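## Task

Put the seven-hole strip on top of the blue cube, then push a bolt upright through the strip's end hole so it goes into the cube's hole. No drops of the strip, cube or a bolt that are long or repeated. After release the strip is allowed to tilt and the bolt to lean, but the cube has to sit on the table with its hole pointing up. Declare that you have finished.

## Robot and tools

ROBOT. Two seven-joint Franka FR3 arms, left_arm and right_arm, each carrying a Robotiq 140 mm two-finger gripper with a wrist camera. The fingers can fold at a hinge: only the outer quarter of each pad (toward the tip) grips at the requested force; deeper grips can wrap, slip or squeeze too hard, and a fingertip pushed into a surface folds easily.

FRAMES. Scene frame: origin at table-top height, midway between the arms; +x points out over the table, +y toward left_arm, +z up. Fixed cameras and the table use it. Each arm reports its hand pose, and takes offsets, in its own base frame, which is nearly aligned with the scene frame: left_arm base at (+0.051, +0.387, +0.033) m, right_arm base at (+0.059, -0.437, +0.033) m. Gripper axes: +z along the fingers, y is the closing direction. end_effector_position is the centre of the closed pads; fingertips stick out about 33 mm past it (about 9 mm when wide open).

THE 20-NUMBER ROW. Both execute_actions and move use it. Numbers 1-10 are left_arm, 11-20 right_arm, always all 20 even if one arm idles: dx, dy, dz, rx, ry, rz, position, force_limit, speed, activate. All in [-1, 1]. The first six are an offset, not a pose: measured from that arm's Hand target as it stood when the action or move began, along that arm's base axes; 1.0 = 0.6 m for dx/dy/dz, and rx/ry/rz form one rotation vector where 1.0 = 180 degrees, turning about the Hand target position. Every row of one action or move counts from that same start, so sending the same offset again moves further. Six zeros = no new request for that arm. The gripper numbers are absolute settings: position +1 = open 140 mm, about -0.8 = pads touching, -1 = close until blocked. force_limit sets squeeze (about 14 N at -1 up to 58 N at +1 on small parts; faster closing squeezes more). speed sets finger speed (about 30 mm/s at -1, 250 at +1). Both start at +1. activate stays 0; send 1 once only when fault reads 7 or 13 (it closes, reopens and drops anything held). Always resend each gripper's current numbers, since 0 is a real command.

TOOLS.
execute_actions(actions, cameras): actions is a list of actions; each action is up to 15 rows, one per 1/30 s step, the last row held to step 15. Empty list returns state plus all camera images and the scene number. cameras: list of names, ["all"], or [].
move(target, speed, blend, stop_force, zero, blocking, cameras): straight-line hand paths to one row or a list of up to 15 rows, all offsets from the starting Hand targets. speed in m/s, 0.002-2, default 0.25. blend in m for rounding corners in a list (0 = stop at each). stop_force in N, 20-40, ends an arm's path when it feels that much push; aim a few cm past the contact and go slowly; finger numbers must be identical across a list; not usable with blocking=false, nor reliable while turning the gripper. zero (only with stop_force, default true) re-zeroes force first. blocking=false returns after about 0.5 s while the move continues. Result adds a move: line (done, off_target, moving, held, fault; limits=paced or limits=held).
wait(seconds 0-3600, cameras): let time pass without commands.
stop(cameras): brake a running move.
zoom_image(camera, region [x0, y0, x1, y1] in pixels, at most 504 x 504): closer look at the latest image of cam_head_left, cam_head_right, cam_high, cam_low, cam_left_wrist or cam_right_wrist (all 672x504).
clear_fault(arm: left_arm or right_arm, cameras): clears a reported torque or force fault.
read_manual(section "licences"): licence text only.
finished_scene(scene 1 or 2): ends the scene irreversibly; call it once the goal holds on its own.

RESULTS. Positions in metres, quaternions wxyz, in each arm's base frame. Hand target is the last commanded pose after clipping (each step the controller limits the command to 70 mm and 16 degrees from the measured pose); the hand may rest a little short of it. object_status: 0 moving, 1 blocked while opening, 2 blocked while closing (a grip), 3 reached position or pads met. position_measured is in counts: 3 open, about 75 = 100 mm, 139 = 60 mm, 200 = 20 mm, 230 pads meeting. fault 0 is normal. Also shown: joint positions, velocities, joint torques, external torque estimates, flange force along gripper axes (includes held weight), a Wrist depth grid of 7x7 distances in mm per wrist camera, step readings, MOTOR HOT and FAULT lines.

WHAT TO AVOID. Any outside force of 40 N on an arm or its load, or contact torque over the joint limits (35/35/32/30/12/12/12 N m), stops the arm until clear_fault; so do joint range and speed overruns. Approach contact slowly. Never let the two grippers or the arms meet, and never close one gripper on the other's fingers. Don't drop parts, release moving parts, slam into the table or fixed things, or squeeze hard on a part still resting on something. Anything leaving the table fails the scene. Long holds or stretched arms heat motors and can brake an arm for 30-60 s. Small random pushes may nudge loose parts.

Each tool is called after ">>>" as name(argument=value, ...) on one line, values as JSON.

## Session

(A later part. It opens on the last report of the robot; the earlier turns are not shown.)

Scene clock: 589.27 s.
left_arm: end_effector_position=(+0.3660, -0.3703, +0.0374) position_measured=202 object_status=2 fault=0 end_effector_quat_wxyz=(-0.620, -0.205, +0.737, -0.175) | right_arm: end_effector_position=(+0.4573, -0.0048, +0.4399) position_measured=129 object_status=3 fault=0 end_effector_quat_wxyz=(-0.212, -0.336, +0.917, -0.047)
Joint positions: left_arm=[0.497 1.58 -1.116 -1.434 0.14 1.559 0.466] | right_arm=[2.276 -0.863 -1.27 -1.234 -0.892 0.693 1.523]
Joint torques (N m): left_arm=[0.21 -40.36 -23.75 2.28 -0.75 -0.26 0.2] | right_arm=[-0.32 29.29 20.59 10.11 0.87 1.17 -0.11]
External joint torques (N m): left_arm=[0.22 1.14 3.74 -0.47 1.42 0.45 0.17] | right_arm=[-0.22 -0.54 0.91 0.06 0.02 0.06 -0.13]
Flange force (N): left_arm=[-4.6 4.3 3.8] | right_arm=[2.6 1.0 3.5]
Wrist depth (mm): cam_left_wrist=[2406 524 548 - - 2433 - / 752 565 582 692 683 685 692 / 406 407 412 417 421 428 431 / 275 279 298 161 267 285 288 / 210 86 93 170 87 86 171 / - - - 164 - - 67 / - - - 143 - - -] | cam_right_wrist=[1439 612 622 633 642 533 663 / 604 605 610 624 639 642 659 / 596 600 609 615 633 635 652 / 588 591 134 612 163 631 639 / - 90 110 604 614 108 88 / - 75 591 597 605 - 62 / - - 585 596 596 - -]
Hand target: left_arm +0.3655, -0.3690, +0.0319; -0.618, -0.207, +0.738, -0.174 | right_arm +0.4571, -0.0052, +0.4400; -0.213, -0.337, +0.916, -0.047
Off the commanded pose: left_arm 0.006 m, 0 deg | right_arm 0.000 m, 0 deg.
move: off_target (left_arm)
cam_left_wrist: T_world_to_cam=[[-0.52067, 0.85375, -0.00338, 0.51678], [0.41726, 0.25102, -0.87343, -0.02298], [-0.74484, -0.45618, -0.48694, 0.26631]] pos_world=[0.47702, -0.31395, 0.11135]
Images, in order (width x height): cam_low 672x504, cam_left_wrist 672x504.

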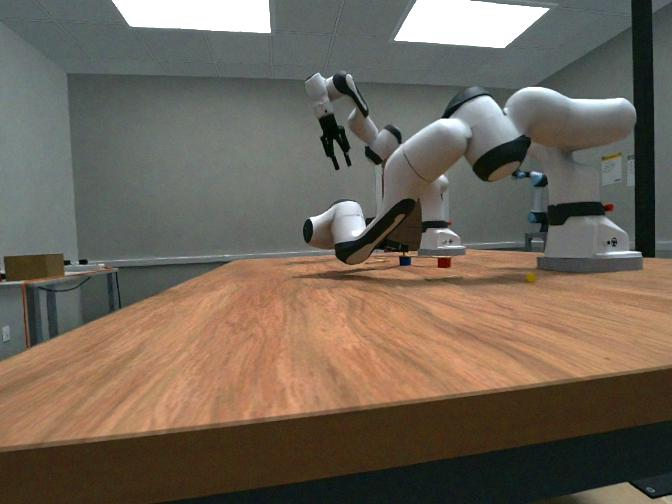

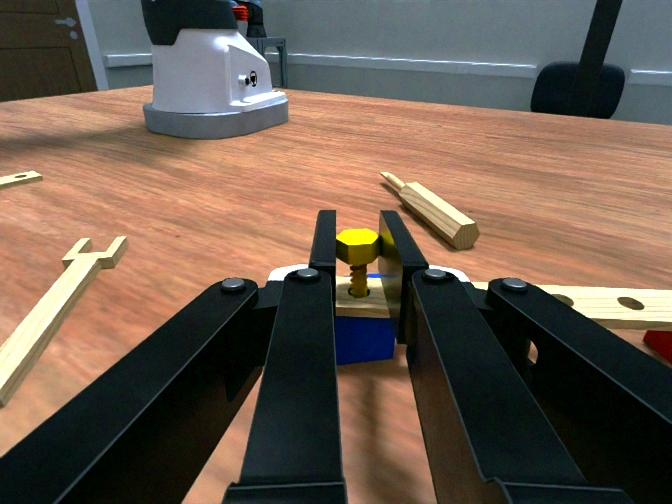

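>>> move(target=[[0,0,0.007,0,0,0,-1,-0.7,-1,0,0,0,0,0,0,0,0,0,0,0],[-0.0065,-0.004,0.007,0,0,0,-1,-0.7,-1,0,0,0,0,0,0,0,0,0,0,0],[-0.0065,-0.004,0,0,0,0,-1,-0.7,-1,0,0,0,0,0,0,0,0,0,0,0],[-0.0125,-0.008,-0.001,0,0,0,-1,-0.7,-1,0,0,0,0,0,0,0,0,0,0,0]], speed=0.01, blend=0.001, cameras=["cam_left_wrist","cam_low"])

>>> zoom_image(camera="cam_left_wrist", region=[310, 240, 410, 350])

>>> zoom_image(camera="cam_low", region=[390, 240, 430, 272])

Scene clock: 599.23 s.
left_arm: end_effector_position=(+0.3581, -0.3739, +0.0353) position_measured=202 object_status=2 fault=0 end_effector_quat_wxyz=(-0.619, -0.205, +0.738, -0.174) | right_arm: end_effector_position=(+0.4573, -0.0048, +0.4399) position_measured=129 object_status=3 fault=0 end_effector_quat_wxyz=(-0.212, -0.336, +0.917, -0.047)
Joint positions: left_arm=[0.503 1.575 -1.111 -1.467 0.14 1.584 0.466] | right_arm=[2.276 -0.863 -1.27 -1.234 -0.892 0.693 1.523]
Joint torques (N m): left_arm=[-0.33 -39.98 -25.4 2.03 -1.31 -0.13 0.14] | right_arm=[-0.36 29.32 20.58 10.08 0.87 1.2 -0.14]
External joint torques (N m): left_arm=[-0.11 0.82 2.3 -0.47 0.82 0.58 0.11] | right_arm=[-0.14 -0.55 0.87 -0.07 0.03 0.08 -0.15]
Flange force (N): left_arm=[-2.7 2.7 3.5] | right_arm=[2.5 1.2 3.8]
Wrist depth (mm): cam_left_wrist=[2461 506 536 - - 5156 - / 739 561 561 673 675 692 846 / 397 400 405 409 414 418 422 / 271 273 293 161 263 281 283 / 206 87 93 166 87 86 173 / - - - 162 - - 67 / - - - 141 - - -] | cam_right_wrist=[1487 614 621 633 640 536 663 / 597 605 621 633 639 637 661 / 585 600 604 622 622 635 652 / 589 592 133 610 164 633 644 / - 90 111 604 610 108 88 / - 75 586 594 597 - 62 / - - 585 589 596 - -]
Hand target: left_arm +0.3580, -0.3738, +0.0313; -0.618, -0.207, +0.738, -0.174 | right_arm +0.4571, -0.0052, +0.4400; -0.213, -0.337, +0.916, -0.047
Off the commanded pose: left_arm 0.004 m, 0 deg | right_arm 0.000 m, 0 deg.
move: off_target (left_arm)
cam_left_wrist: T_world_to_cam=[[-0.5194, 0.85453, -0.00222, 0.51565], [0.41837, 0.25203, -0.87261, -0.02076], [-0.74511, -0.45416, -0.48841, 0.25863]] pos_world=[0.46922, -0.31795, 0.10935]
Images, in order (width x height): cam_low 672x504, cam_left_wrist 672x504.

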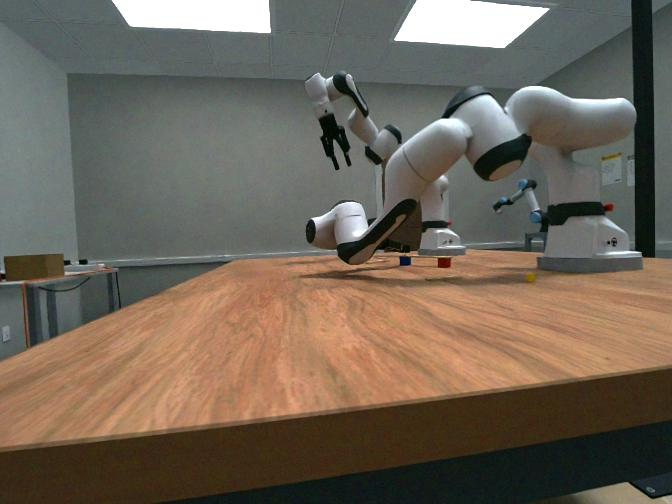

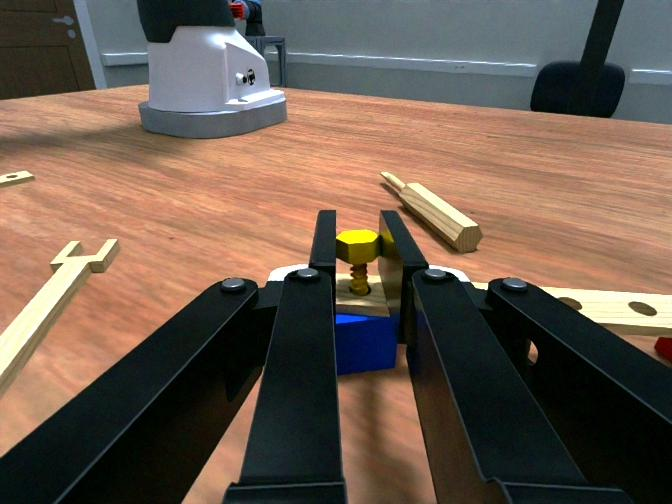

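Scaled by 4.582 from the camera's image (finer frame: 960x720).

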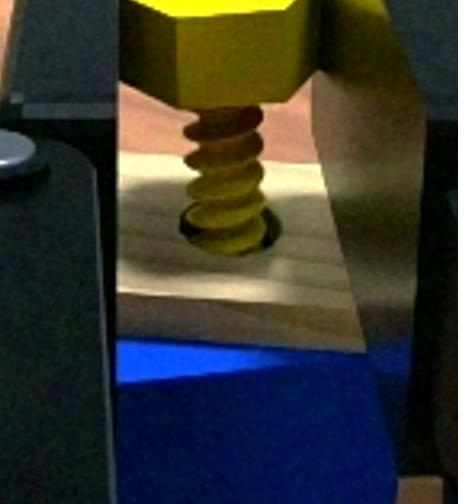

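Scaled by 12.600 from the camera's image (finer frame: 960x720).

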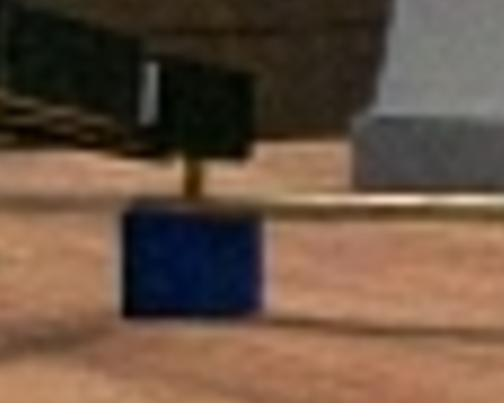

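>>> move(target=[[-0.0035,-0.002,-0.002,0,0,0,-1,-0.7,-1,0,0,0,0,0,0,0,0,0,0,0],[-0.0053,0.0008,-0.002,0,0,0,-1,-0.7,-1,0,0,0,0,0,0,0,0,0,0,0],[0,0.005,-0.002,0,0,0,-1,-0.7,-1,0,0,0,0,0,0,0,0,0,0,0],[0.0035,0.0022,-0.002,0,0,0,-1,-0.7,-1,0,0,0,0,0,0,0,0,0,0,0],[0.005,-0.002,-0.002,0,0,0,-1,-0.7,-1,0,0,0,0,0,0,0,0,0,0,0],[0,-0.004,-0.002,0,0,0,-1,-0.7,-1,0,0,0,0,0,0,0,0,0,0,0],[0,0,-0.01,0,0,0,-1,-0.7,-1,0,0,0,0,0,0,0,0,0,0,0]], speed=0.008, blend=0.001, cameras=["cam_left_wrist","cam_low"])

>>> zoom_image(camera="cam_left_wrist", region=[310, 240, 410, 350])

>>> zoom_image(camera="cam_low", region=[390, 240, 430, 272])

Scene clock: 609.13 s.
left_arm: end_effector_position=(+0.3562, -0.3757, +0.0330) position_measured=202 object_status=2 fault=0 end_effector_quat_wxyz=(-0.621, -0.203, +0.736, -0.174) | right_arm: end_effector_position=(+0.4573, -0.0048, +0.4399) position_measured=129 object_status=3 fault=0 end_effector_quat_wxyz=(-0.212, -0.336, +0.917, -0.047)
Joint positions: left_arm=[0.496 1.582 -1.109 -1.461 0.14 1.582 0.469] | right_arm=[2.276 -0.863 -1.27 -1.234 -0.892 0.693 1.523]
Joint torques (N m): left_arm=[0.29 -39.21 -23.17 4.12 -0.33 0.73 0.33] | right_arm=[-0.34 29.31 20.59 10.07 0.85 1.18 -0.14]
External joint torques (N m): left_arm=[0.45 1.9 4.63 1.64 1.81 1.45 0.31] | right_arm=[-0.29 -0.68 0.8 0.02 0 0.06 -0.16]
Flange force (N): left_arm=[-11.4 -2.6 -0.6] | right_arm=[2.6 0.9 3.9]
Wrist depth (mm): cam_left_wrist=[2406 523 517 - 2641 - 811 / 727 552 528 662 805 685 839 / 393 397 400 406 411 415 420 / 268 270 290 161 261 278 280 / 203 87 93 162 87 86 169 / - - - 160 - - 67 / - - - 138 - - -] | cam_right_wrist=[1448 617 621 626 644 536 661 / 594 604 622 631 642 635 652 / 594 602 609 614 628 644 652 / 580 599 134 605 164 631 640 / - 90 110 609 605 108 88 / - 75 588 594 607 - 61 / - - 585 588 592 - -]
Hand target: left_arm +0.3580, -0.3738, +0.0253; -0.618, -0.207, +0.738, -0.174 | right_arm +0.4571, -0.0052, +0.4400; -0.213, -0.337, +0.916, -0.047
Off the commanded pose: left_arm 0.008 m, 1 deg | right_arm 0.000 m, 0 deg.
move: off_target (left_arm)
cam_left_wrist: T_world_to_cam=[[-0.51642, 0.85633, -0.00229, 0.51577], [0.41571, 0.24836, -0.87493, -0.02184], [-0.74866, -0.45278, -0.48425, 0.25684]] pos_world=[0.46772, -0.31996, 0.10645]
Images, in order (width x height): cam_low 672x504, cam_left_wrist 672x504.

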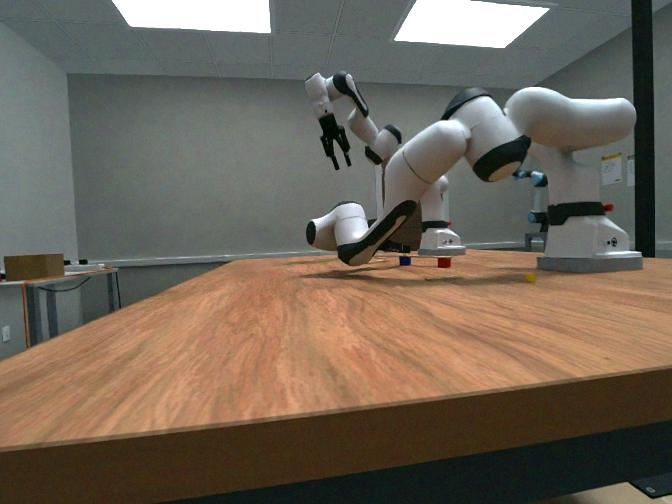

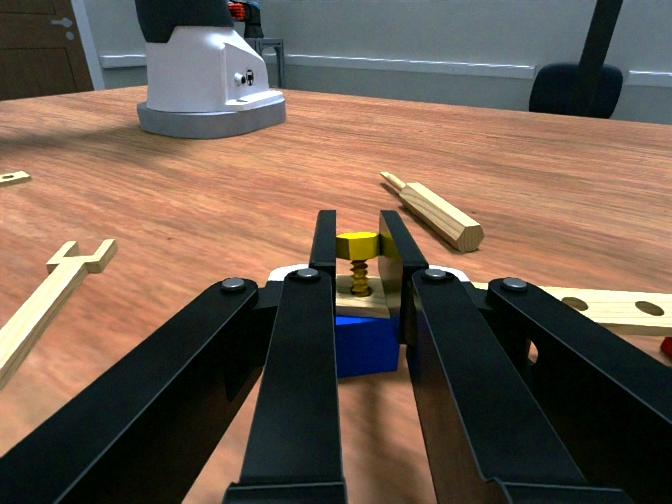

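Scaled by 4.582 from the camera's image (finer frame: 960x720).

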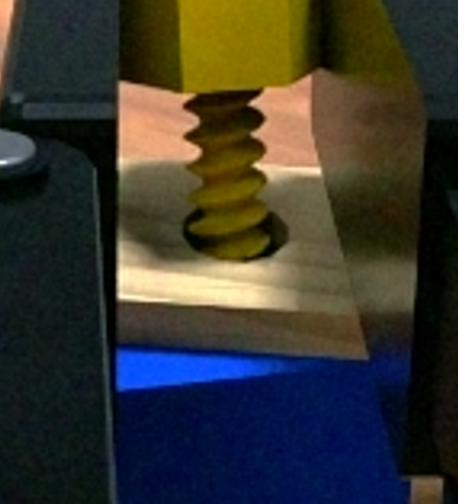

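Scaled by 12.600 from the camera's image (finer frame: 960x720).

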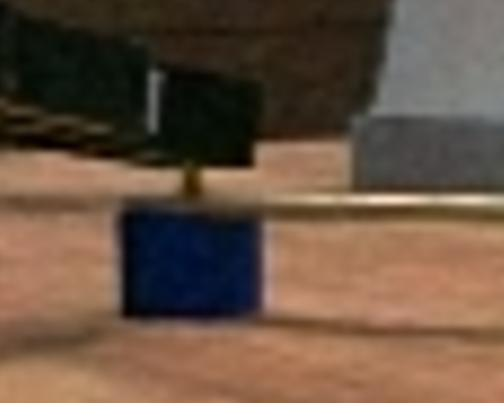

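>>> move(target=[[0,0,0.05,0,0,0,-1,-0.7,-1,0,0,0,0,0,0,0,0,0,0,0],[0.03,0.0205,0.15,0.206,-0.33,0,-1,-0.7,-1,0,0,0,0,0,0,0,0,0,0,0]], speed=[0.06,0.4], cameras=["cam_left_wrist"])

>>> zoom_image(camera="cam_left_wrist", region=[290, 60, 450, 300])

Scene clock: 619.50 s.
left_arm: end_effector_position=(+0.3763, -0.3611, +0.1158) position_measured=202 object_status=2 fault=0 end_effector_quat_wxyz=(-0.083, -0.270, +0.959, -0.019) | right_arm: end_effector_position=(+0.4573, -0.0048, +0.4399) position_measured=129 object_status=3 fault=0 end_effector_quat_wxyz=(-0.212, -0.336, +0.917, -0.047)
Joint positions: left_arm=[0.614 0.449 -1.353 -2.204 0.349 2.215 0.07] | right_arm=[2.276 -0.863 -1.27 -1.234 -0.892 0.693 1.523]
Joint velocities: left_arm=[0.001 0 0.001 0 -0.002 0.001 -0.006] | right_arm=[within noise]
Joint torques (N m): left_arm=[-0.84 -18.8 -12.88 19.54 -0.1 2.49 -0.19] | right_arm=[-0.35 29.33 20.58 10.07 0.86 1.18 -0.13]
External joint torques (N m): left_arm=[-0.82 -0.98 0.4 -0.96 -0.6 -0.02 -0.19] | right_arm=[-0.17 -0.47 0.93 -0.03 0.03 0.07 -0.14]
Flange force (N): left_arm=[1.8 -0.7 2.5] | right_arm=[2.7 1.2 3.7]
Wrist depth (mm): cam_left_wrist=[259 261 263 264 266 268 269 / 268 268 270 271 273 276 277 / 276 276 279 281 281 256 253 / 284 286 286 148 288 293 295 / 293 81 93 93 87 86 302 / - - - 306 - - 67 / - - - - - - -] | cam_right_wrist=[1458 615 626 631 650 536 663 / 599 609 617 624 635 640 656 / 592 602 605 610 626 626 654 / 586 591 134 615 164 633 642 / - 90 110 597 609 107 88 / - 75 588 596 604 - 61 / - - 586 591 594 - -]
Hand target: left_arm +0.3760, -0.3615, +0.1153; -0.084, -0.273, +0.958, -0.019 | right_arm +0.4571, -0.0052, +0.4400; -0.213, -0.337, +0.916, -0.047
Off the commanded pose: left_arm 0.001 m, 0 deg | right_arm 0.000 m, 0 deg.
move: done
cam_left_wrist: T_world_to_cam=[[-0.52143, 0.85325, 0.00838, 0.51331], [0.8422, 0.51305, 0.16579, -0.1469], [0.13716, 0.09351, -0.98613, 0.24075]] pos_world=[0.35835, -0.38512, 0.25746]

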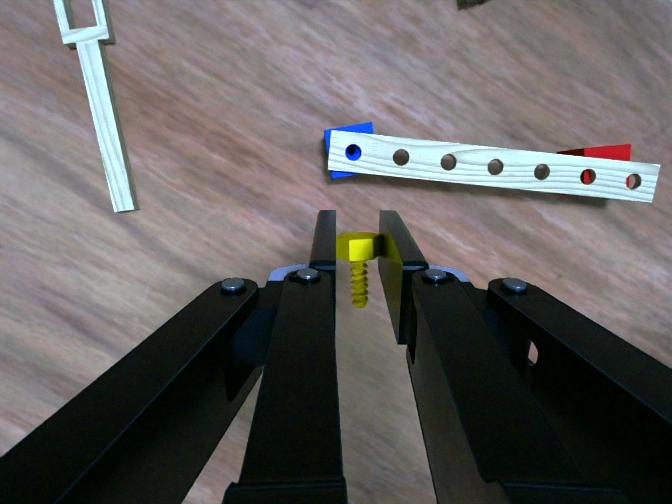

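Scaled by 2.100 from the camera's image (finer frame: 960x720).

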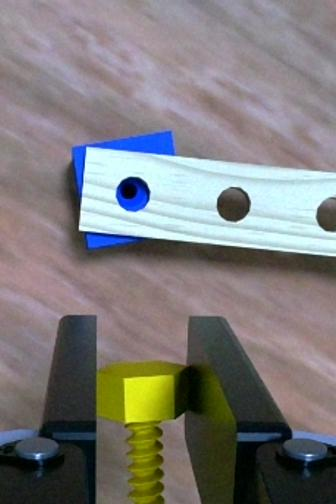

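>>> zoom_image(camera="cam_left_wrist", region=[320, 115, 390, 185])

Scaled by 7.200 from the camera's image (finer frame: 960x720).

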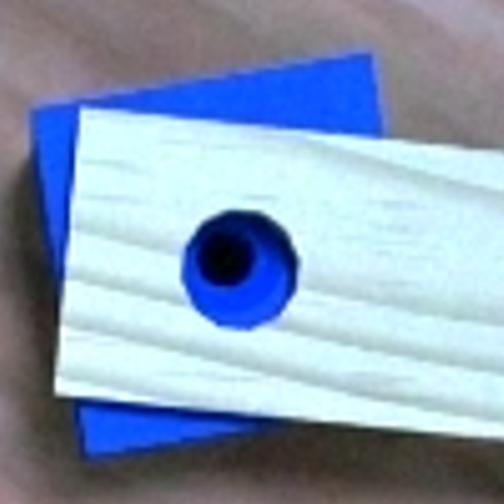

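>>> move(target=[-0.0388,-0.0233,-0.118,-0.2238,0.358,0,-1,-0.7,-1,0,0,0,0,0,0,0,0,0,0,0], speed=0.35, cameras=["cam_left_wrist"])

>>> zoom_image(camera="cam_left_wrist", region=[310, 210, 410, 370])

>>> zoom_image(camera="cam_left_wrist", region=[310, 240, 410, 350])

Scene clock: 641.17 s.
left_arm: end_effector_position=(+0.3537, -0.3759, +0.0445) position_measured=202 object_status=2 fault=0 end_effector_quat_wxyz=(+0.655, +0.201, -0.705, +0.185) | right_arm: end_effector_position=(+0.4573, -0.0048, +0.4399) position_measured=129 object_status=3 fault=0 end_effector_quat_wxyz=(-0.212, -0.336, +0.917, -0.047)
Joint positions: left_arm=[0.508 1.647 -1.129 -1.426 0.116 1.532 0.45] | right_arm=[2.276 -0.863 -1.27 -1.234 -0.892 0.693 1.523]
Joint velocities: left_arm=[-0.001 0 0 -0.001 -0.001 -0.004 0.005] | right_arm=[within noise]
Joint torques (N m): left_arm=[-0.84 -39.61 -27.45 1.79 -1.96 -1.13 0.29] | right_arm=[-0.31 29.31 20.63 10.14 0.86 1.18 -0.13]
External joint torques (N m): left_arm=[-0.89 1.01 0.14 0.58 0.38 -0.19 0.26] | right_arm=[-0.27 -0.65 0.87 0.1 0.01 0.06 -0.14]
Flange force (N): left_arm=[-4.6 -5.9 -3.8] | right_arm=[2.6 0.8 3.5]
Wrist depth (mm): cam_left_wrist=[2354 527 551 - - - - / 2433 557 588 3493 2927 2578 2005 / 528 532 548 562 576 581 593 / 319 322 353 131 282 337 342 / 227 81 93 162 87 86 239 / - - - 165 - - 67 / - - - - - - -] | cam_right_wrist=[1420 621 622 635 648 528 663 / 594 605 617 629 637 644 665 / 594 604 609 614 629 639 646 / 588 589 134 610 163 631 650 / - 91 110 605 609 107 88 / - 75 588 599 607 - 62 / - - 574 583 591 - -]
Hand target: left_arm +0.3527, -0.3755, +0.0445; +0.655, +0.198, -0.705, +0.185 | right_arm +0.4571, -0.0052, +0.4400; -0.213, -0.337, +0.916, -0.047
Off the commanded pose: left_arm 0.001 m, 0 deg | right_arm 0.000 m, 0 deg.
move: done
cam_left_wrist: T_world_to_cam=[[-0.52677, 0.85, 0.00377, 0.51564], [0.33794, 0.21349, -0.91663, 0.00547], [-0.77994, -0.48158, -0.39971, 0.25701]] pos_world=[0.47023, -0.31569, 0.1058]

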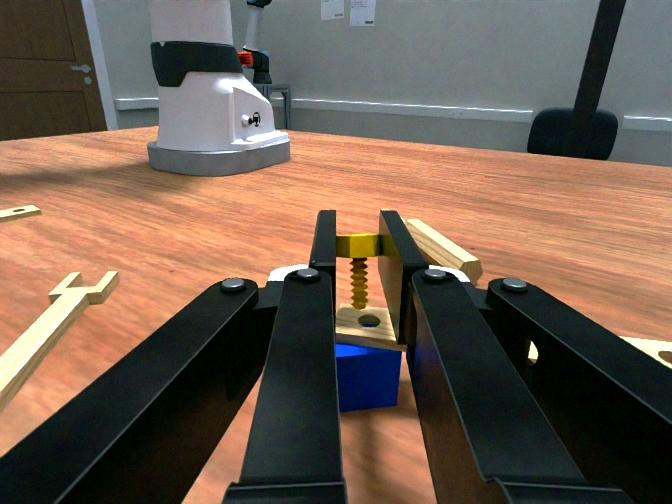

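Scaled by 3.150 from the camera's image (finer frame: 960x720).

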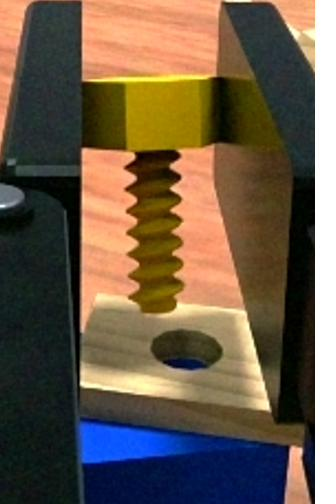

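Scaled by 4.582 from the camera's image (finer frame: 960x720).

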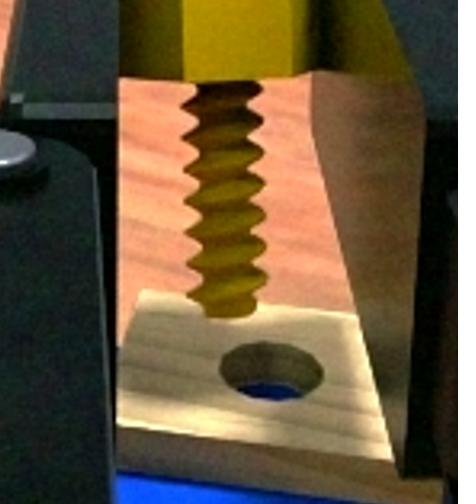

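>>> move(target=[[-0.0078,0.004,0,0,0,0,-1,-0.7,-1,0,0,0,0,0,0,0,0,0,0,0],[-0.0078,0.004,-0.021,0,0,0,-1,-0.7,-1,0,0,0,0,0,0,0,0,0,0,0]], speed=0.03, cameras=["cam_left_wrist"])

>>> zoom_image(camera="cam_left_wrist", region=[310, 240, 410, 350])

Scene clock: 649.60 s.
left_arm: end_effector_position=(+0.3491, -0.3735, +0.0387) position_measured=202 object_status=2 fault=0 end_effector_quat_wxyz=(+0.656, +0.196, -0.705, +0.186) | right_arm: end_effector_position=(+0.4573, -0.0048, +0.4399) position_measured=129 object_status=3 fault=0 end_effector_quat_wxyz=(-0.212, -0.336, +0.917, -0.047)
Joint positions: left_arm=[0.512 1.656 -1.123 -1.43 0.125 1.53 0.464] | right_arm=[2.276 -0.863 -1.27 -1.234 -0.892 0.693 1.523]
Joint velocities: left_arm=[0 -0.001 0.001 0 0.001 -0.001 0.006] | right_arm=[within noise]
Joint torques (N m): left_arm=[-1.12 -36.28 -23.21 2.78 -1 -0.01 0.23] | right_arm=[-0.32 29.3 20.61 10.11 0.85 1.17 -0.12]
External joint torques (N m): left_arm=[-1.15 4.1 4.32 1.81 1.34 0.96 0.2] | right_arm=[-0.23 -0.59 0.89 0.06 0 0.06 -0.14]
Flange force (N): left_arm=[-15.9 -10.2 -5.0] | right_arm=[2.5 0.9 3.5]
Wrist depth (mm): cam_left_wrist=[2461 524 561 - - - - / 2609 555 595 4010 2187 2256 1692 / 521 531 537 543 551 557 562 / 309 312 342 148 271 322 324 / 220 81 93 158 87 86 228 / - - - 162 - - 67 / - - - 141 - - -] | cam_right_wrist=[1497 617 626 642 642 533 661 / 594 612 624 631 635 644 656 / 596 597 605 615 626 637 657 / 582 591 134 614 164 633 640 / - 90 111 600 605 107 88 / - 75 585 596 597 - 62 / - - 580 583 591 - -]
Hand target: left_arm +0.3481, -0.3731, +0.0319; +0.655, +0.198, -0.705, +0.185 | right_arm +0.4571, -0.0052, +0.4400; -0.213, -0.337, +0.916, -0.047
Off the commanded pose: left_arm 0.007 m, 0 deg | right_arm 0.000 m, 0 deg.
move: off_target (left_arm)
cam_left_wrist: T_world_to_cam=[[-0.52138, 0.85332, -0.00313, 0.51085], [0.34003, 0.20439, -0.91793, -0.00281], [-0.78265, -0.47966, -0.39672, 0.25379]] pos_world=[0.46593, -0.31361, 0.0997]

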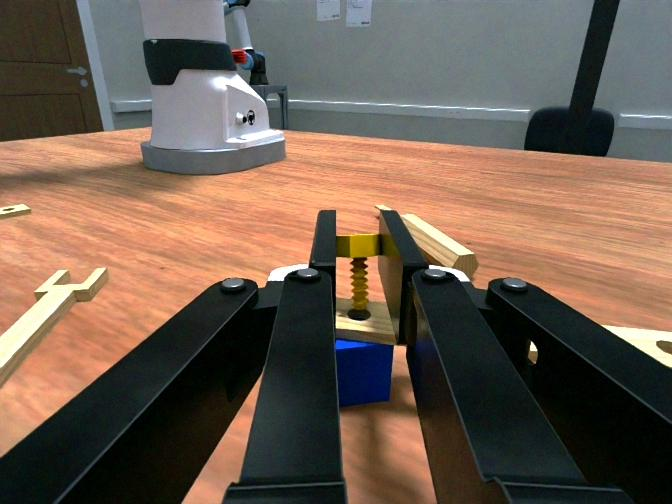

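Scaled by 4.582 from the camera's image (finer frame: 960x720).

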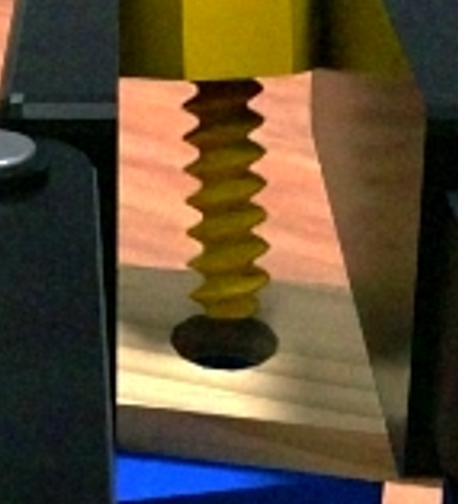

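>>> move(target=[[0,0,0.03,0,0,0,-1,-0.7,-1,0,0,0,0,0,0,0,0,0,0,0],[0.0087,0.0035,0.03,0,0,0,-1,-0.7,-1,0,0,0,0,0,0,0,0,0,0,0],[0.0087,0.0035,0.005,0,0,0,-1,-0.7,-1,0,0,0,0,0,0,0,0,0,0,0]], speed=0.04, cameras=["cam_left_wrist"])

>>> zoom_image(camera="cam_left_wrist", region=[120, 230, 400, 440])

Scene clock: 662.97 s.
left_arm: end_effector_position=(+0.3546, -0.3721, +0.0381) position_measured=202 object_status=2 fault=0 end_effector_quat_wxyz=(+0.655, +0.199, -0.704, +0.186) | right_arm: end_effector_position=(+0.4573, -0.0048, +0.4399) position_measured=129 object_status=3 fault=0 end_effector_quat_wxyz=(-0.212, -0.336, +0.917, -0.047)
Joint positions: left_arm=[0.505 1.655 -1.121 -1.409 0.12 1.521 0.464] | right_arm=[2.276 -0.863 -1.27 -1.234 -0.892 0.693 1.523]
Joint velocities: left_arm=[-0.001 0.001 0.001 0.002 0 0 0.006] | right_arm=[within noise]
Joint torques (N m): left_arm=[-0.71 -38.98 -25.5 2.17 -1.35 -0.85 0.2] | right_arm=[-0.38 29.37 20.62 10.09 0.84 1.17 -0.15]
External joint torques (N m): left_arm=[-0.69 1.68 1.7 1.01 0.99 0.13 0.17] | right_arm=[-0.43 -0.59 0.85 0.11 -0.02 0.05 -0.17]
Flange force (N): left_arm=[-8.0 -6.1 -4.2] | right_arm=[3.0 0.8 3.9]
Wrist depth (mm): cam_left_wrist=[2548 527 560 3671 - - - / 2461 581 597 3094 3232 1705 2280 / 513 521 466 537 551 560 565 / 305 308 338 148 274 320 324 / 218 81 93 162 86 86 227 / - - - 165 - - 67 / - - - 140 - - -] | cam_right_wrist=[1467 622 621 637 640 529 661 / 592 600 621 628 639 646 654 / 594 602 604 612 628 639 646 / 582 591 133 604 164 640 635 / - 90 111 605 607 108 88 / - 75 594 596 597 - 61 / - - 591 586 594 - -]
Hand target: left_arm +0.3533, -0.3710, +0.0349; +0.655, +0.198, -0.705, +0.185 | right_arm +0.4571, -0.0052, +0.4400; -0.213, -0.337, +0.916, -0.047
Off the commanded pose: left_arm 0.004 m, 0 deg | right_arm 0.000 m, 0 deg.
move: off_target (left_arm)
cam_left_wrist: T_world_to_cam=[[-0.52565, 0.8507, -0.00016, 0.51291], [0.33832, 0.20888, -0.91756, -0.00324], [-0.78053, -0.48236, -0.39761, 0.25678]] pos_world=[0.47113, -0.3118, 0.0992]

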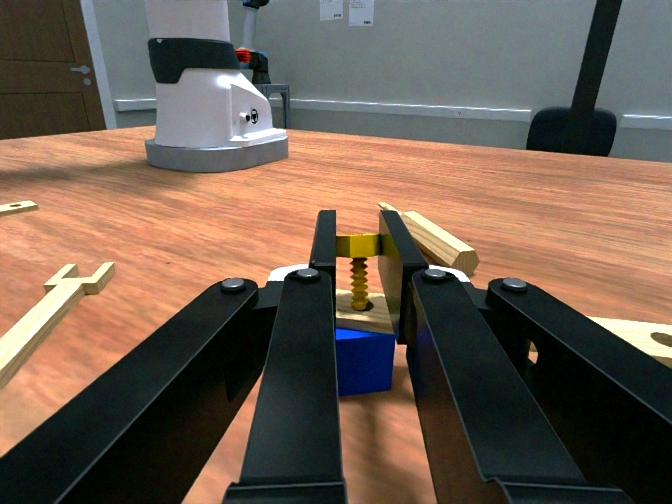

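Scaled by 1.800 from the camera's image (finer frame: 960x720).

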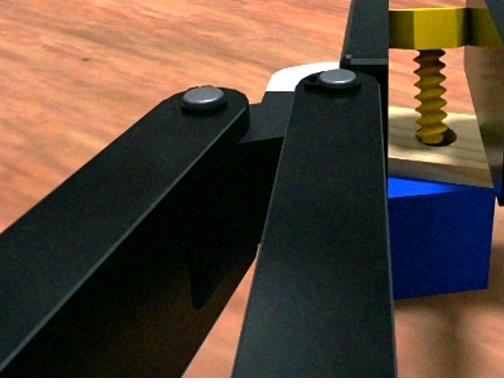

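>>> zoom_image(camera="cam_left_wrist", region=[320, 220, 410, 340])

Scaled by 4.200 from the camera's image (finer frame: 960x720).

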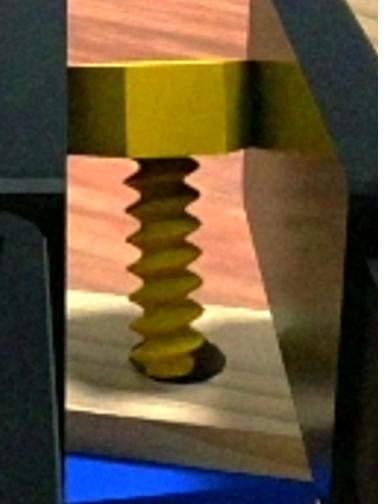

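>>> move(target=[[0,0,0.009,0,0,0,-1,-0.7,-1,0,0,0,0,0,0,0,0,0,0,0],[-0.003,0.0002,0.009,0,0,0,-1,-0.7,-1,0,0,0,0,0,0,0,0,0,0,0],[-0.003,0.0002,-0.004,0,0,0,-1,-0.7,-1,0,0,0,0,0,0,0,0,0,0,0]], speed=0.04, cameras=["cam_left_wrist"])

>>> zoom_image(camera="cam_left_wrist", region=[320, 220, 410, 340])

Scene clock: 669.70 s.
left_arm: end_effector_position=(+0.3529, -0.3713, +0.0370) position_measured=202 object_status=2 fault=0 end_effector_quat_wxyz=(+0.655, +0.197, -0.706, +0.186) | right_arm: end_effector_position=(+0.4573, -0.0048, +0.4399) position_measured=129 object_status=3 fault=0 end_effector_quat_wxyz=(-0.212, -0.336, +0.917, -0.047)
Joint positions: left_arm=[0.506 1.653 -1.118 -1.414 0.121 1.522 0.469] | right_arm=[2.276 -0.863 -1.27 -1.234 -0.892 0.693 1.523]
Joint velocities: left_arm=[-0.002 -0.001 0 0.004 0.001 0.001 0.004] | right_arm=[within noise]
Joint torques (N m): left_arm=[-0.51 -37.31 -24.48 2.09 -1.68 -0.96 0.33] | right_arm=[-0.3 29.33 20.55 10.06 0.86 1.17 -0.17]
External joint torques (N m): left_arm=[-0.4 3.38 2.84 0.94 0.67 0.02 0.3] | right_arm=[-0.14 -0.45 0.87 -0.03 0.01 0.06 -0.18]
Flange force (N): left_arm=[-10.9 -5.9 -4.2] | right_arm=[2.4 0.9 3.2]
Wrist depth (mm): cam_left_wrist=[3493 - 576 - - - - / 2406 558 598 946 - 2406 2082 / 510 510 524 531 537 545 554 / 304 307 335 148 274 317 320 / 217 81 93 161 86 86 238 / - - - 163 - - 67 / - - - 139 - - -] | cam_right_wrist=[1477 619 626 640 642 536 654 / 597 604 621 626 640 648 654 / 589 599 609 624 633 646 644 / 585 594 134 610 164 631 642 / - 90 111 600 605 108 88 / - 75 594 594 600 - 62 / - - 577 588 602 - -]
Hand target: left_arm +0.3515, -0.3709, +0.0325; +0.655, +0.198, -0.705, +0.185 | right_arm +0.4571, -0.0052, +0.4400; -0.213, -0.337, +0.916, -0.047
Off the commanded pose: left_arm 0.005 m, 0 deg | right_arm 0.000 m, 0 deg.
move: off_target (left_arm)
cam_left_wrist: T_world_to_cam=[[-0.52291, 0.85238, -0.00243, 0.51111], [0.3418, 0.20707, -0.91668, -0.00573], [-0.78086, -0.48017, -0.39962, 0.25653]] pos_world=[0.46953, -0.3113, 0.0985]

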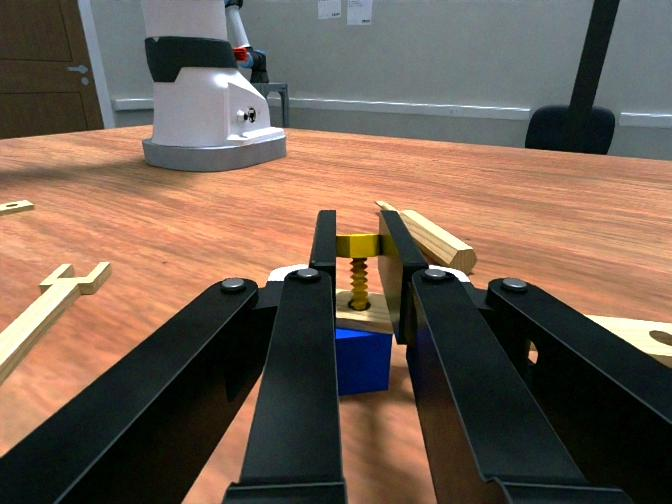

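Scaled by 4.200 from the camera's image (finer frame: 960x720).

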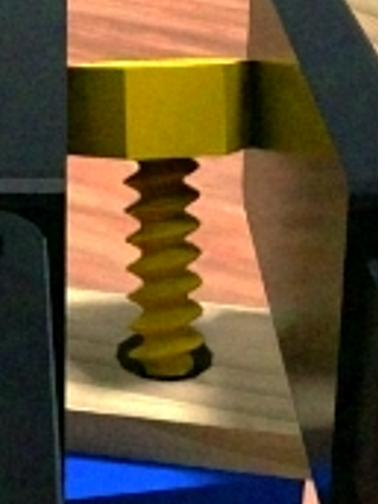

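>>> move(target=[[0,0,0.007,0,0,0,-1,-0.7,-1,0,0,0,0,0,0,0,0,0,0,0],[-0.001,-0.0022,0.007,0,0,0,-1,-0.7,-1,0,0,0,0,0,0,0,0,0,0,0],[-0.001,-0.0022,-0.006,0,0,0,-1,-0.7,-1,0,0,0,0,0,0,0,0,0,0,0]], speed=0.04, cameras=["cam_left_wrist"])

>>> zoom_image(camera="cam_left_wrist", region=[320, 220, 410, 340])

Scene clock: 675.93 s.
left_arm: end_effector_position=(+0.3540, -0.3728, +0.0358) position_measured=202 object_status=2 fault=0 end_effector_quat_wxyz=(+0.653, +0.197, -0.707, +0.187) | right_arm: end_effector_position=(+0.4573, -0.0048, +0.4399) position_measured=129 object_status=3 fault=0 end_effector_quat_wxyz=(-0.212, -0.336, +0.917, -0.047)
Joint positions: left_arm=[0.501 1.653 -1.118 -1.408 0.121 1.524 0.473] | right_arm=[2.276 -0.863 -1.27 -1.234 -0.892 0.693 1.523]
Joint velocities: left_arm=[-0.001 0 0 0.001 0.002 0 0.004] | right_arm=[within noise]
Joint torques (N m): left_arm=[-1.25 -35.05 -22.38 2.15 -1.64 -0.96 0.27] | right_arm=[-0.33 29.29 20.58 10.05 0.86 1.18 -0.13]
External joint torques (N m): left_arm=[-1.07 5.6 4.83 1 0.7 0.02 0.24] | right_arm=[-0.22 -0.56 0.85 -0.03 0 0.05 -0.15]
Flange force (N): left_arm=[-16.9 -9.1 -5.2] | right_arm=[2.6 1.0 3.8]
Wrist depth (mm): cam_left_wrist=[2380 529 560 - 2380 2741 - / 2489 568 571 877 1569 2144 2548 / 505 506 514 522 527 531 536 / 302 303 331 148 273 310 313 / 215 81 93 160 86 86 160 / - - - 162 - - 67 / - - - 138 - - -] | cam_right_wrist=[1467 617 626 633 644 529 657 / 599 605 622 633 637 635 654 / 588 604 605 617 628 637 646 / 582 591 134 609 163 639 639 / - 90 111 609 602 107 88 / - 75 592 596 605 - 61 / - - 592 589 594 - -]
Hand target: left_arm +0.3509, -0.3722, +0.0289; +0.655, +0.198, -0.705, +0.185 | right_arm +0.4571, -0.0052, +0.4400; -0.213, -0.337, +0.916, -0.047
Off the commanded pose: left_arm 0.008 m, 0 deg | right_arm 0.000 m, 0 deg.
move: off_target (left_arm)
cam_left_wrist: T_world_to_cam=[[-0.52351, 0.852, -0.00608, 0.51324], [0.34606, 0.2061, -0.9153, -0.00888], [-0.77858, -0.48127, -0.40274, 0.25505]] pos_world=[0.47034, -0.3127, 0.09771]

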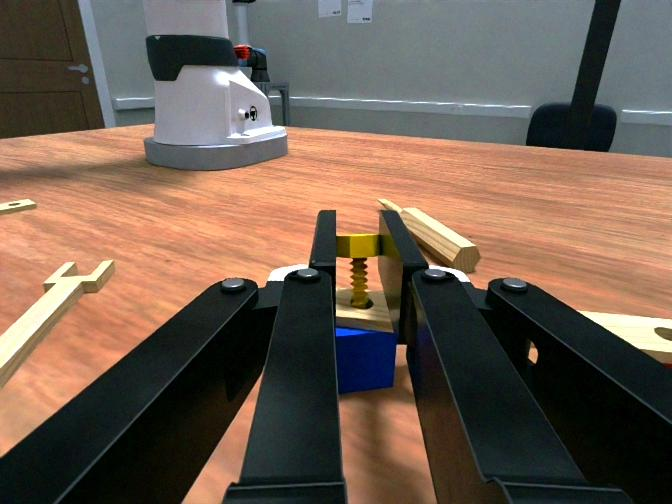

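Scaled by 4.200 from the camera's image (finer frame: 960x720).

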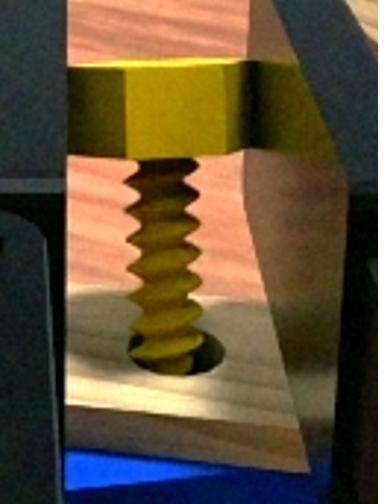

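>>> move(target=[[0,0,0.011,0,0,0,-1,-0.7,-1,0,0,0,0,0,0,0,0,0,0,0],[-0.0028,-0.0002,0.011,0,0,0,-1,-0.7,-1,0,0,0,0,0,0,0,0,0,0,0],[-0.0028,-0.0002,-0.003,0,0,0,-1,-0.7,-1,0,0,0,0,0,0,0,0,0,0,0]], speed=0.04, cameras=["cam_left_wrist"])

>>> zoom_image(camera="cam_left_wrist", region=[320, 220, 410, 340])

Scene clock: 681.47 s.
left_arm: end_effector_position=(+0.3525, -0.3734, +0.0355) position_measured=202 object_status=2 fault=0 end_effector_quat_wxyz=(+0.653, +0.196, -0.708, +0.187) | right_arm: end_effector_position=(+0.4573, -0.0048, +0.4399) position_measured=129 object_status=3 fault=0 end_effector_quat_wxyz=(-0.212, -0.336, +0.917, -0.047)
Joint positions: left_arm=[0.501 1.651 -1.116 -1.414 0.121 1.528 0.476] | right_arm=[2.276 -0.863 -1.27 -1.234 -0.892 0.693 1.523]
Joint velocities: left_arm=[-0.001 0.001 0.001 0.001 0 0 0.004] | right_arm=[within noise]
Joint torques (N m): left_arm=[-0.77 -34.1 -21.12 2.61 -1.59 -0.95 0.2] | right_arm=[-0.32 29.32 20.62 10.09 0.86 1.16 -0.12]
External joint torques (N m): left_arm=[-0.61 6.7 6.3 1.46 0.75 0.04 0.17] | right_arm=[-0.3 -0.59 0.9 0.08 0 0.04 -0.14]
Flange force (N): left_arm=[-20.3 -9.6 -6.4] | right_arm=[2.8 0.9 3.7]
Wrist depth (mm): cam_left_wrist=[2210 514 557 - 2548 - - / 2433 567 593 2707 3867 2578 1883 / 506 510 455 519 523 526 529 / 302 304 331 148 272 309 310 / 215 81 93 159 87 86 233 / - - - 161 - - 67 / - - - 138 - - -] | cam_right_wrist=[1458 614 626 635 640 533 661 / 596 610 624 631 633 640 657 / 594 605 609 619 622 639 650 / 592 596 134 609 163 633 639 / - 90 110 597 607 107 88 / - 75 585 591 609 - 62 / - - 582 591 597 - -]
Hand target: left_arm +0.3492, -0.3723, +0.0271; +0.655, +0.198, -0.705, +0.185 | right_arm +0.4571, -0.0052, +0.4400; -0.213, -0.337, +0.916, -0.047
Off the commanded pose: left_arm 0.009 m, 0 deg | right_arm 0.000 m, 0 deg.
move: off_target (left_arm)
cam_left_wrist: T_world_to_cam=[[-0.52253, 0.85258, -0.00849, 0.51288], [0.34804, 0.20419, -0.91497, -0.00995], [-0.77835, -0.48105, -0.40343, 0.25347]] pos_world=[0.46874, -0.31331, 0.09751]

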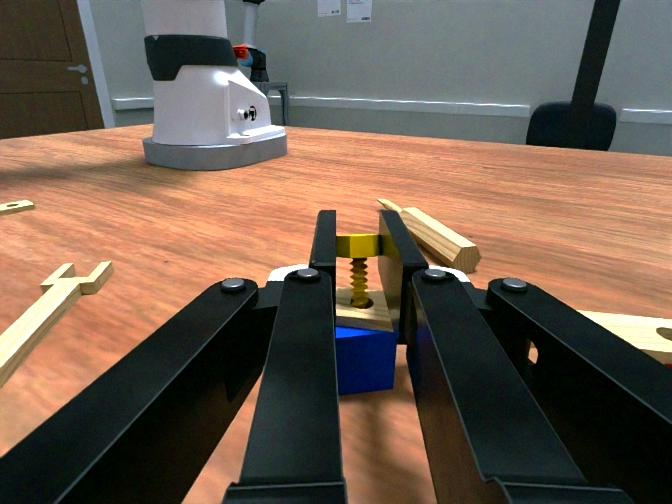

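Scaled by 4.200 from the camera's image (finer frame: 960x720).

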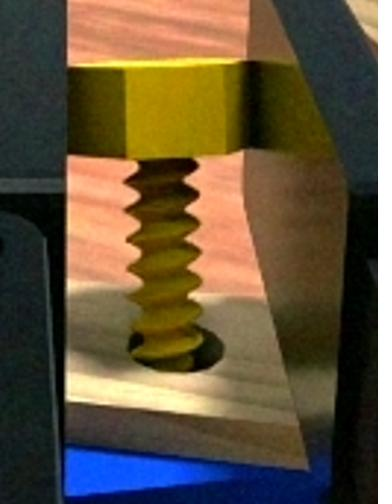

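>>> move(target=[[-0.0008,0.0013,0.007,0,0,0,-1,-0.7,-1,0,0,0,0,0,0,0,0,0,0,0],[-0.0008,0.0013,-0.001,0,0,0,-1,-0.7,-1,0,0,0,0,0,0,0,0,0,0,0],[-0.0026,0.0003,-0.001,0,0,0,-1,-0.7,-1,0,0,0,0,0,0,0,0,0,0,0],[-0.0018,-0.0012,-0.001,0,0,0,-1,-0.7,-1,0,0,0,0,0,0,0,0,0,0,0],[-0.0044,0,-0.001,0,0,0,-1,-0.7,-1,0,0,0,0,0,0,0,0,0,0,0]], speed=0.02, blend=0.0005, cameras=["cam_left_wrist","cam_low"])

>>> zoom_image(camera="cam_left_wrist", region=[320, 220, 410, 340])

>>> zoom_image(camera="cam_low", region=[390, 230, 430, 272])

Scene clock: 688.73 s.
left_arm: end_effector_position=(+0.3517, -0.3731, +0.0342) position_measured=202 object_status=2 fault=0 end_effector_quat_wxyz=(+0.651, +0.195, -0.709, +0.187) | right_arm: end_effector_position=(+0.4573, -0.0048, +0.4399) position_measured=129 object_status=3 fault=0 end_effector_quat_wxyz=(-0.212, -0.336, +0.917, -0.047)
Joint positions: left_arm=[0.504 1.65 -1.116 -1.42 0.125 1.532 0.478] | right_arm=[2.276 -0.863 -1.27 -1.234 -0.892 0.693 1.523]
Joint velocities: left_arm=[0 -0.001 0 -0.002 0.003 0.004 -0.001] | right_arm=[within noise]
Joint torques (N m): left_arm=[0.68 -33.46 -20.32 -0.43 -2.25 -0.77 0.17] | right_arm=[-0.31 29.34 20.6 10.11 0.86 1.18 -0.15]
External joint torques (N m): left_arm=[0.71 7.12 7 -1.65 0.07 0.19 0.15] | right_arm=[-0.09 -0.47 0.91 -0.02 0.02 0.07 -0.17]
Flange force (N): left_arm=[-11.4 7.0 7.2] | right_arm=[2.3 1.0 3.2]
Wrist depth (mm): cam_left_wrist=[2609 513 552 - - - - / 2433 560 567 - 2354 2304 1820 / 498 499 504 508 510 512 512 / 298 299 327 148 271 304 306 / 213 81 93 159 87 86 165 / - - - 160 - - 67 / - - - 136 - - -] | cam_right_wrist=[1429 615 626 639 652 528 659 / 596 609 615 624 640 644 663 / 592 599 609 615 629 640 652 / 583 588 133 612 163 629 640 / - 90 111 602 609 107 88 / - 75 596 591 602 - 62 / - - 577 589 596 - -]
Hand target: left_arm +0.3466, -0.3723, +0.0265; +0.655, +0.198, -0.705, +0.185 | right_arm +0.4571, -0.0052, +0.4400; -0.213, -0.337, +0.916, -0.047
Off the commanded pose: left_arm 0.009 m, 1 deg | right_arm 0.000 m, 0 deg.
move: off_target (left_arm)
cam_left_wrist: T_world_to_cam=[[-0.52217, 0.85278, -0.01011, 0.51209], [0.35213, 0.20479, -0.91327, -0.01225], [-0.77675, -0.48044, -0.40723, 0.25225]] pos_world=[0.46764, -0.313, 0.09671]
Images, in order (width x height): cam_low 672x504, cam_left_wrist 672x504.

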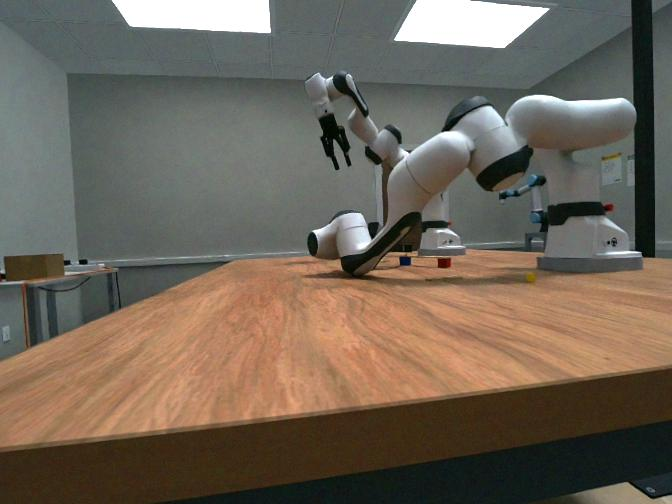

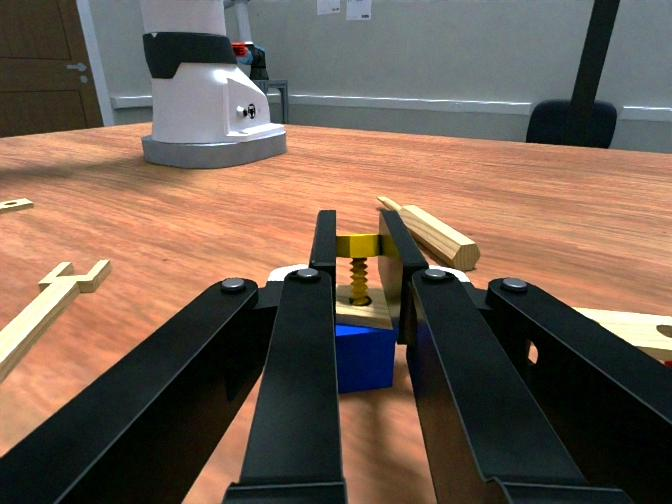

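Scaled by 4.200 from the camera's image (finer frame: 960x720).

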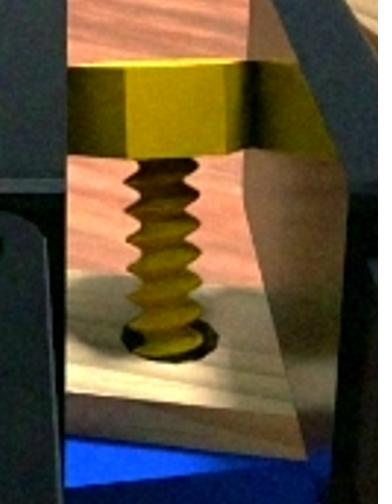

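Scaled by 12.000 from the camera's image (finer frame: 960x720).

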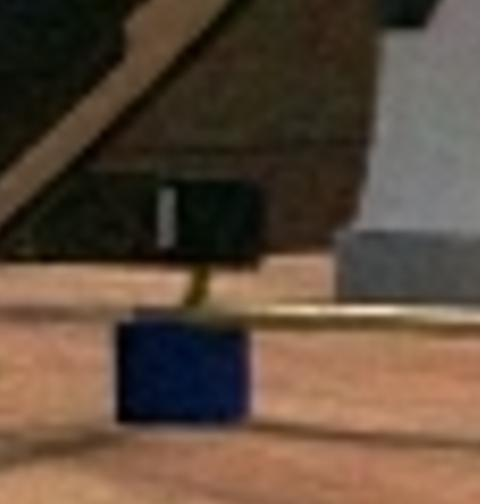

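>>> move(target=[[0.007,0,0.014,0,0,0,-1,-0.7,-1,0,0,0,0,0,0,0,0,0,0,0]], speed=0.03)

>>> move(target=[[0,0,0,0,0,0,-0.3,-0.7,-1,0,0,0,0,0,0,0,0,0,0,0],[0.1,0.0625,0.02,0,0,0,-0.3,-0.7,-1,0,0,0,0,0,0,0,0,0,0,0]], speed=0.06, cameras=["cam_left_wrist"])

>>> zoom_image(camera="cam_left_wrist", region=[250, 180, 450, 330])

Scene clock: 701.30 s.
left_arm: end_effector_position=(+0.3519, -0.3732, +0.0350) position_measured=202 object_status=2 fault=0 end_effector_quat_wxyz=(+0.652, +0.196, -0.708, +0.187) | right_arm: end_effector_position=(+0.4573, -0.0048, +0.4399) position_measured=129 object_status=3 fault=0 end_effector_quat_wxyz=(-0.212, -0.336, +0.917, -0.047)
Joint positions: left_arm=[0.504 1.65 -1.116 -1.42 0.123 1.531 0.476] | right_arm=[2.276 -0.863 -1.27 -1.234 -0.892 0.693 1.523]
Joint velocities: left_arm=[0.001 0.002 0 0.001 -0.004 -0.002 -0.004] | right_arm=[within noise]
Joint torques (N m): left_arm=[0.16 -38.84 -25.15 1.37 -3.03 -1.08 -0.16] | right_arm=[-0.33 29.34 20.57 10.07 0.87 1.18 -0.12]
External joint torques (N m): left_arm=[0.21 1.64 2.07 0.19 -0.72 -0.11 -0.19] | right_arm=[-0.18 -0.46 0.89 -0.02 0.02 0.06 -0.13]
Flange force (N): left_arm=[-3.8 -0.8 -0.9] | right_arm=[2.6 1.1 3.6]
Wrist depth (mm): cam_left_wrist=[2489 526 564 - - - - / 2406 565 573 863 2674 - 1719 / 500 506 508 513 517 519 524 / 300 300 329 131 271 308 309 / 215 81 93 160 87 86 231 / - - - 161 - - 67 / - - - 137 - - -] | cam_right_wrist=[1420 610 626 635 642 531 665 / 594 602 624 619 631 644 657 / 592 600 612 615 629 639 656 / 583 592 133 617 164 631 635 / - 91 111 597 612 108 88 / - 75 585 592 596 - 61 / - - 583 588 591 - -]
Hand target: left_arm +0.3508, -0.3723, +0.0349; +0.655, +0.198, -0.705, +0.185 | right_arm +0.4571, -0.0052, +0.4400; -0.213, -0.337, +0.916, -0.047
Off the commanded pose: left_arm 0.001 m, 1 deg | right_arm 0.000 m, 0 deg.
move: done

Scene clock: 704.23 s.
left_arm: end_effector_position=(+0.4116, -0.3348, +0.0460) position_measured=167 object_status=3 fault=0 end_effector_quat_wxyz=(+0.654, +0.200, -0.706, +0.184) | right_arm: end_effector_position=(+0.4573, -0.0048, +0.4399) position_measured=129 object_status=3 fault=0 end_effector_quat_wxyz=(-0.212, -0.336, +0.917, -0.047)
Joint positions: left_arm=[0.412 1.674 -1.132 -1.1 0.107 1.306 0.478] | right_arm=[2.276 -0.863 -1.27 -1.234 -0.892 0.693 1.523]
Joint velocities: left_arm=[0 -0.001 0 0.001 0 -0.005 0.002] | right_arm=[within noise]
Joint torques (N m): left_arm=[-0.75 -45.44 -24.11 4.2 -2.85 -1.1 0.2] | right_arm=[-0.29 29.32 20.59 10.07 0.87 1.17 -0.13]
External joint torques (N m): left_arm=[-0.58 1.01 -0.04 0.72 -0.21 -0.09 0.17] | right_arm=[-0.05 -0.37 0.99 -0.06 0.03 0.05 -0.14]
Flange force (N): left_arm=[-5.2 -7.7 -7.0] | right_arm=[2.5 1.2 3.3]
Wrist depth (mm): cam_left_wrist=[2433 3139 610 - - - - / 2433 2741 635 1062 3384 2433 2304 / 527 535 545 567 576 585 597 / 319 323 326 232 145 342 345 / 242 81 86 230 144 90 204 / - - - 182 183 - 74 / - - - 149 149 - -] | cam_right_wrist=[1429 617 624 633 639 531 661 / 592 605 612 621 646 644 656 / 589 596 604 622 624 648 652 / 575 597 134 604 163 629 635 / - 90 111 596 607 108 88 / - 75 585 602 604 - 62 / - - 582 588 596 - -]
Hand target: left_arm +0.4108, -0.3348, +0.0469; +0.655, +0.198, -0.705, +0.185 | right_arm +0.4571, -0.0052, +0.4400; -0.213, -0.337, +0.916, -0.047
Off the commanded pose: left_arm 0.001 m, 0 deg | right_arm 0.000 m, 0 deg.
move: done
cam_left_wrist: T_world_to_cam=[[-0.52526, 0.85094, 0.00264, 0.51099], [0.34142, 0.21358, -0.91532, -0.0229], [-0.77945, -0.47988, -0.40271, 0.32307]] pos_world=[0.52804, -0.27489, 0.1078]

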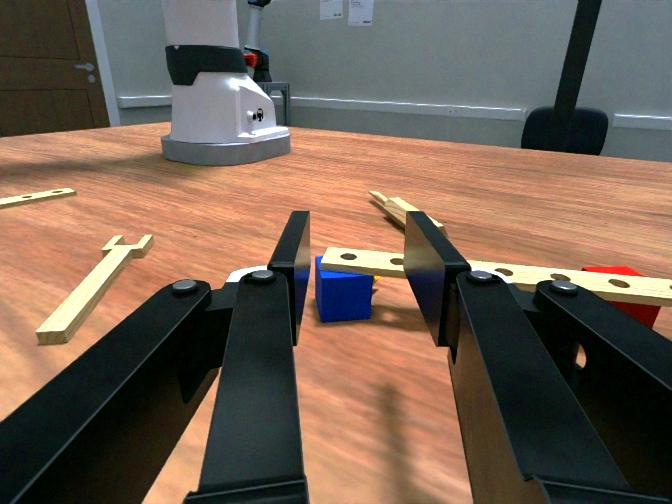

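Scaled by 2.520 from the camera's image (finer frame: 960x720).

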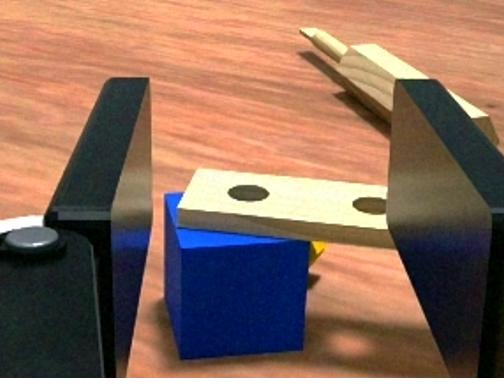

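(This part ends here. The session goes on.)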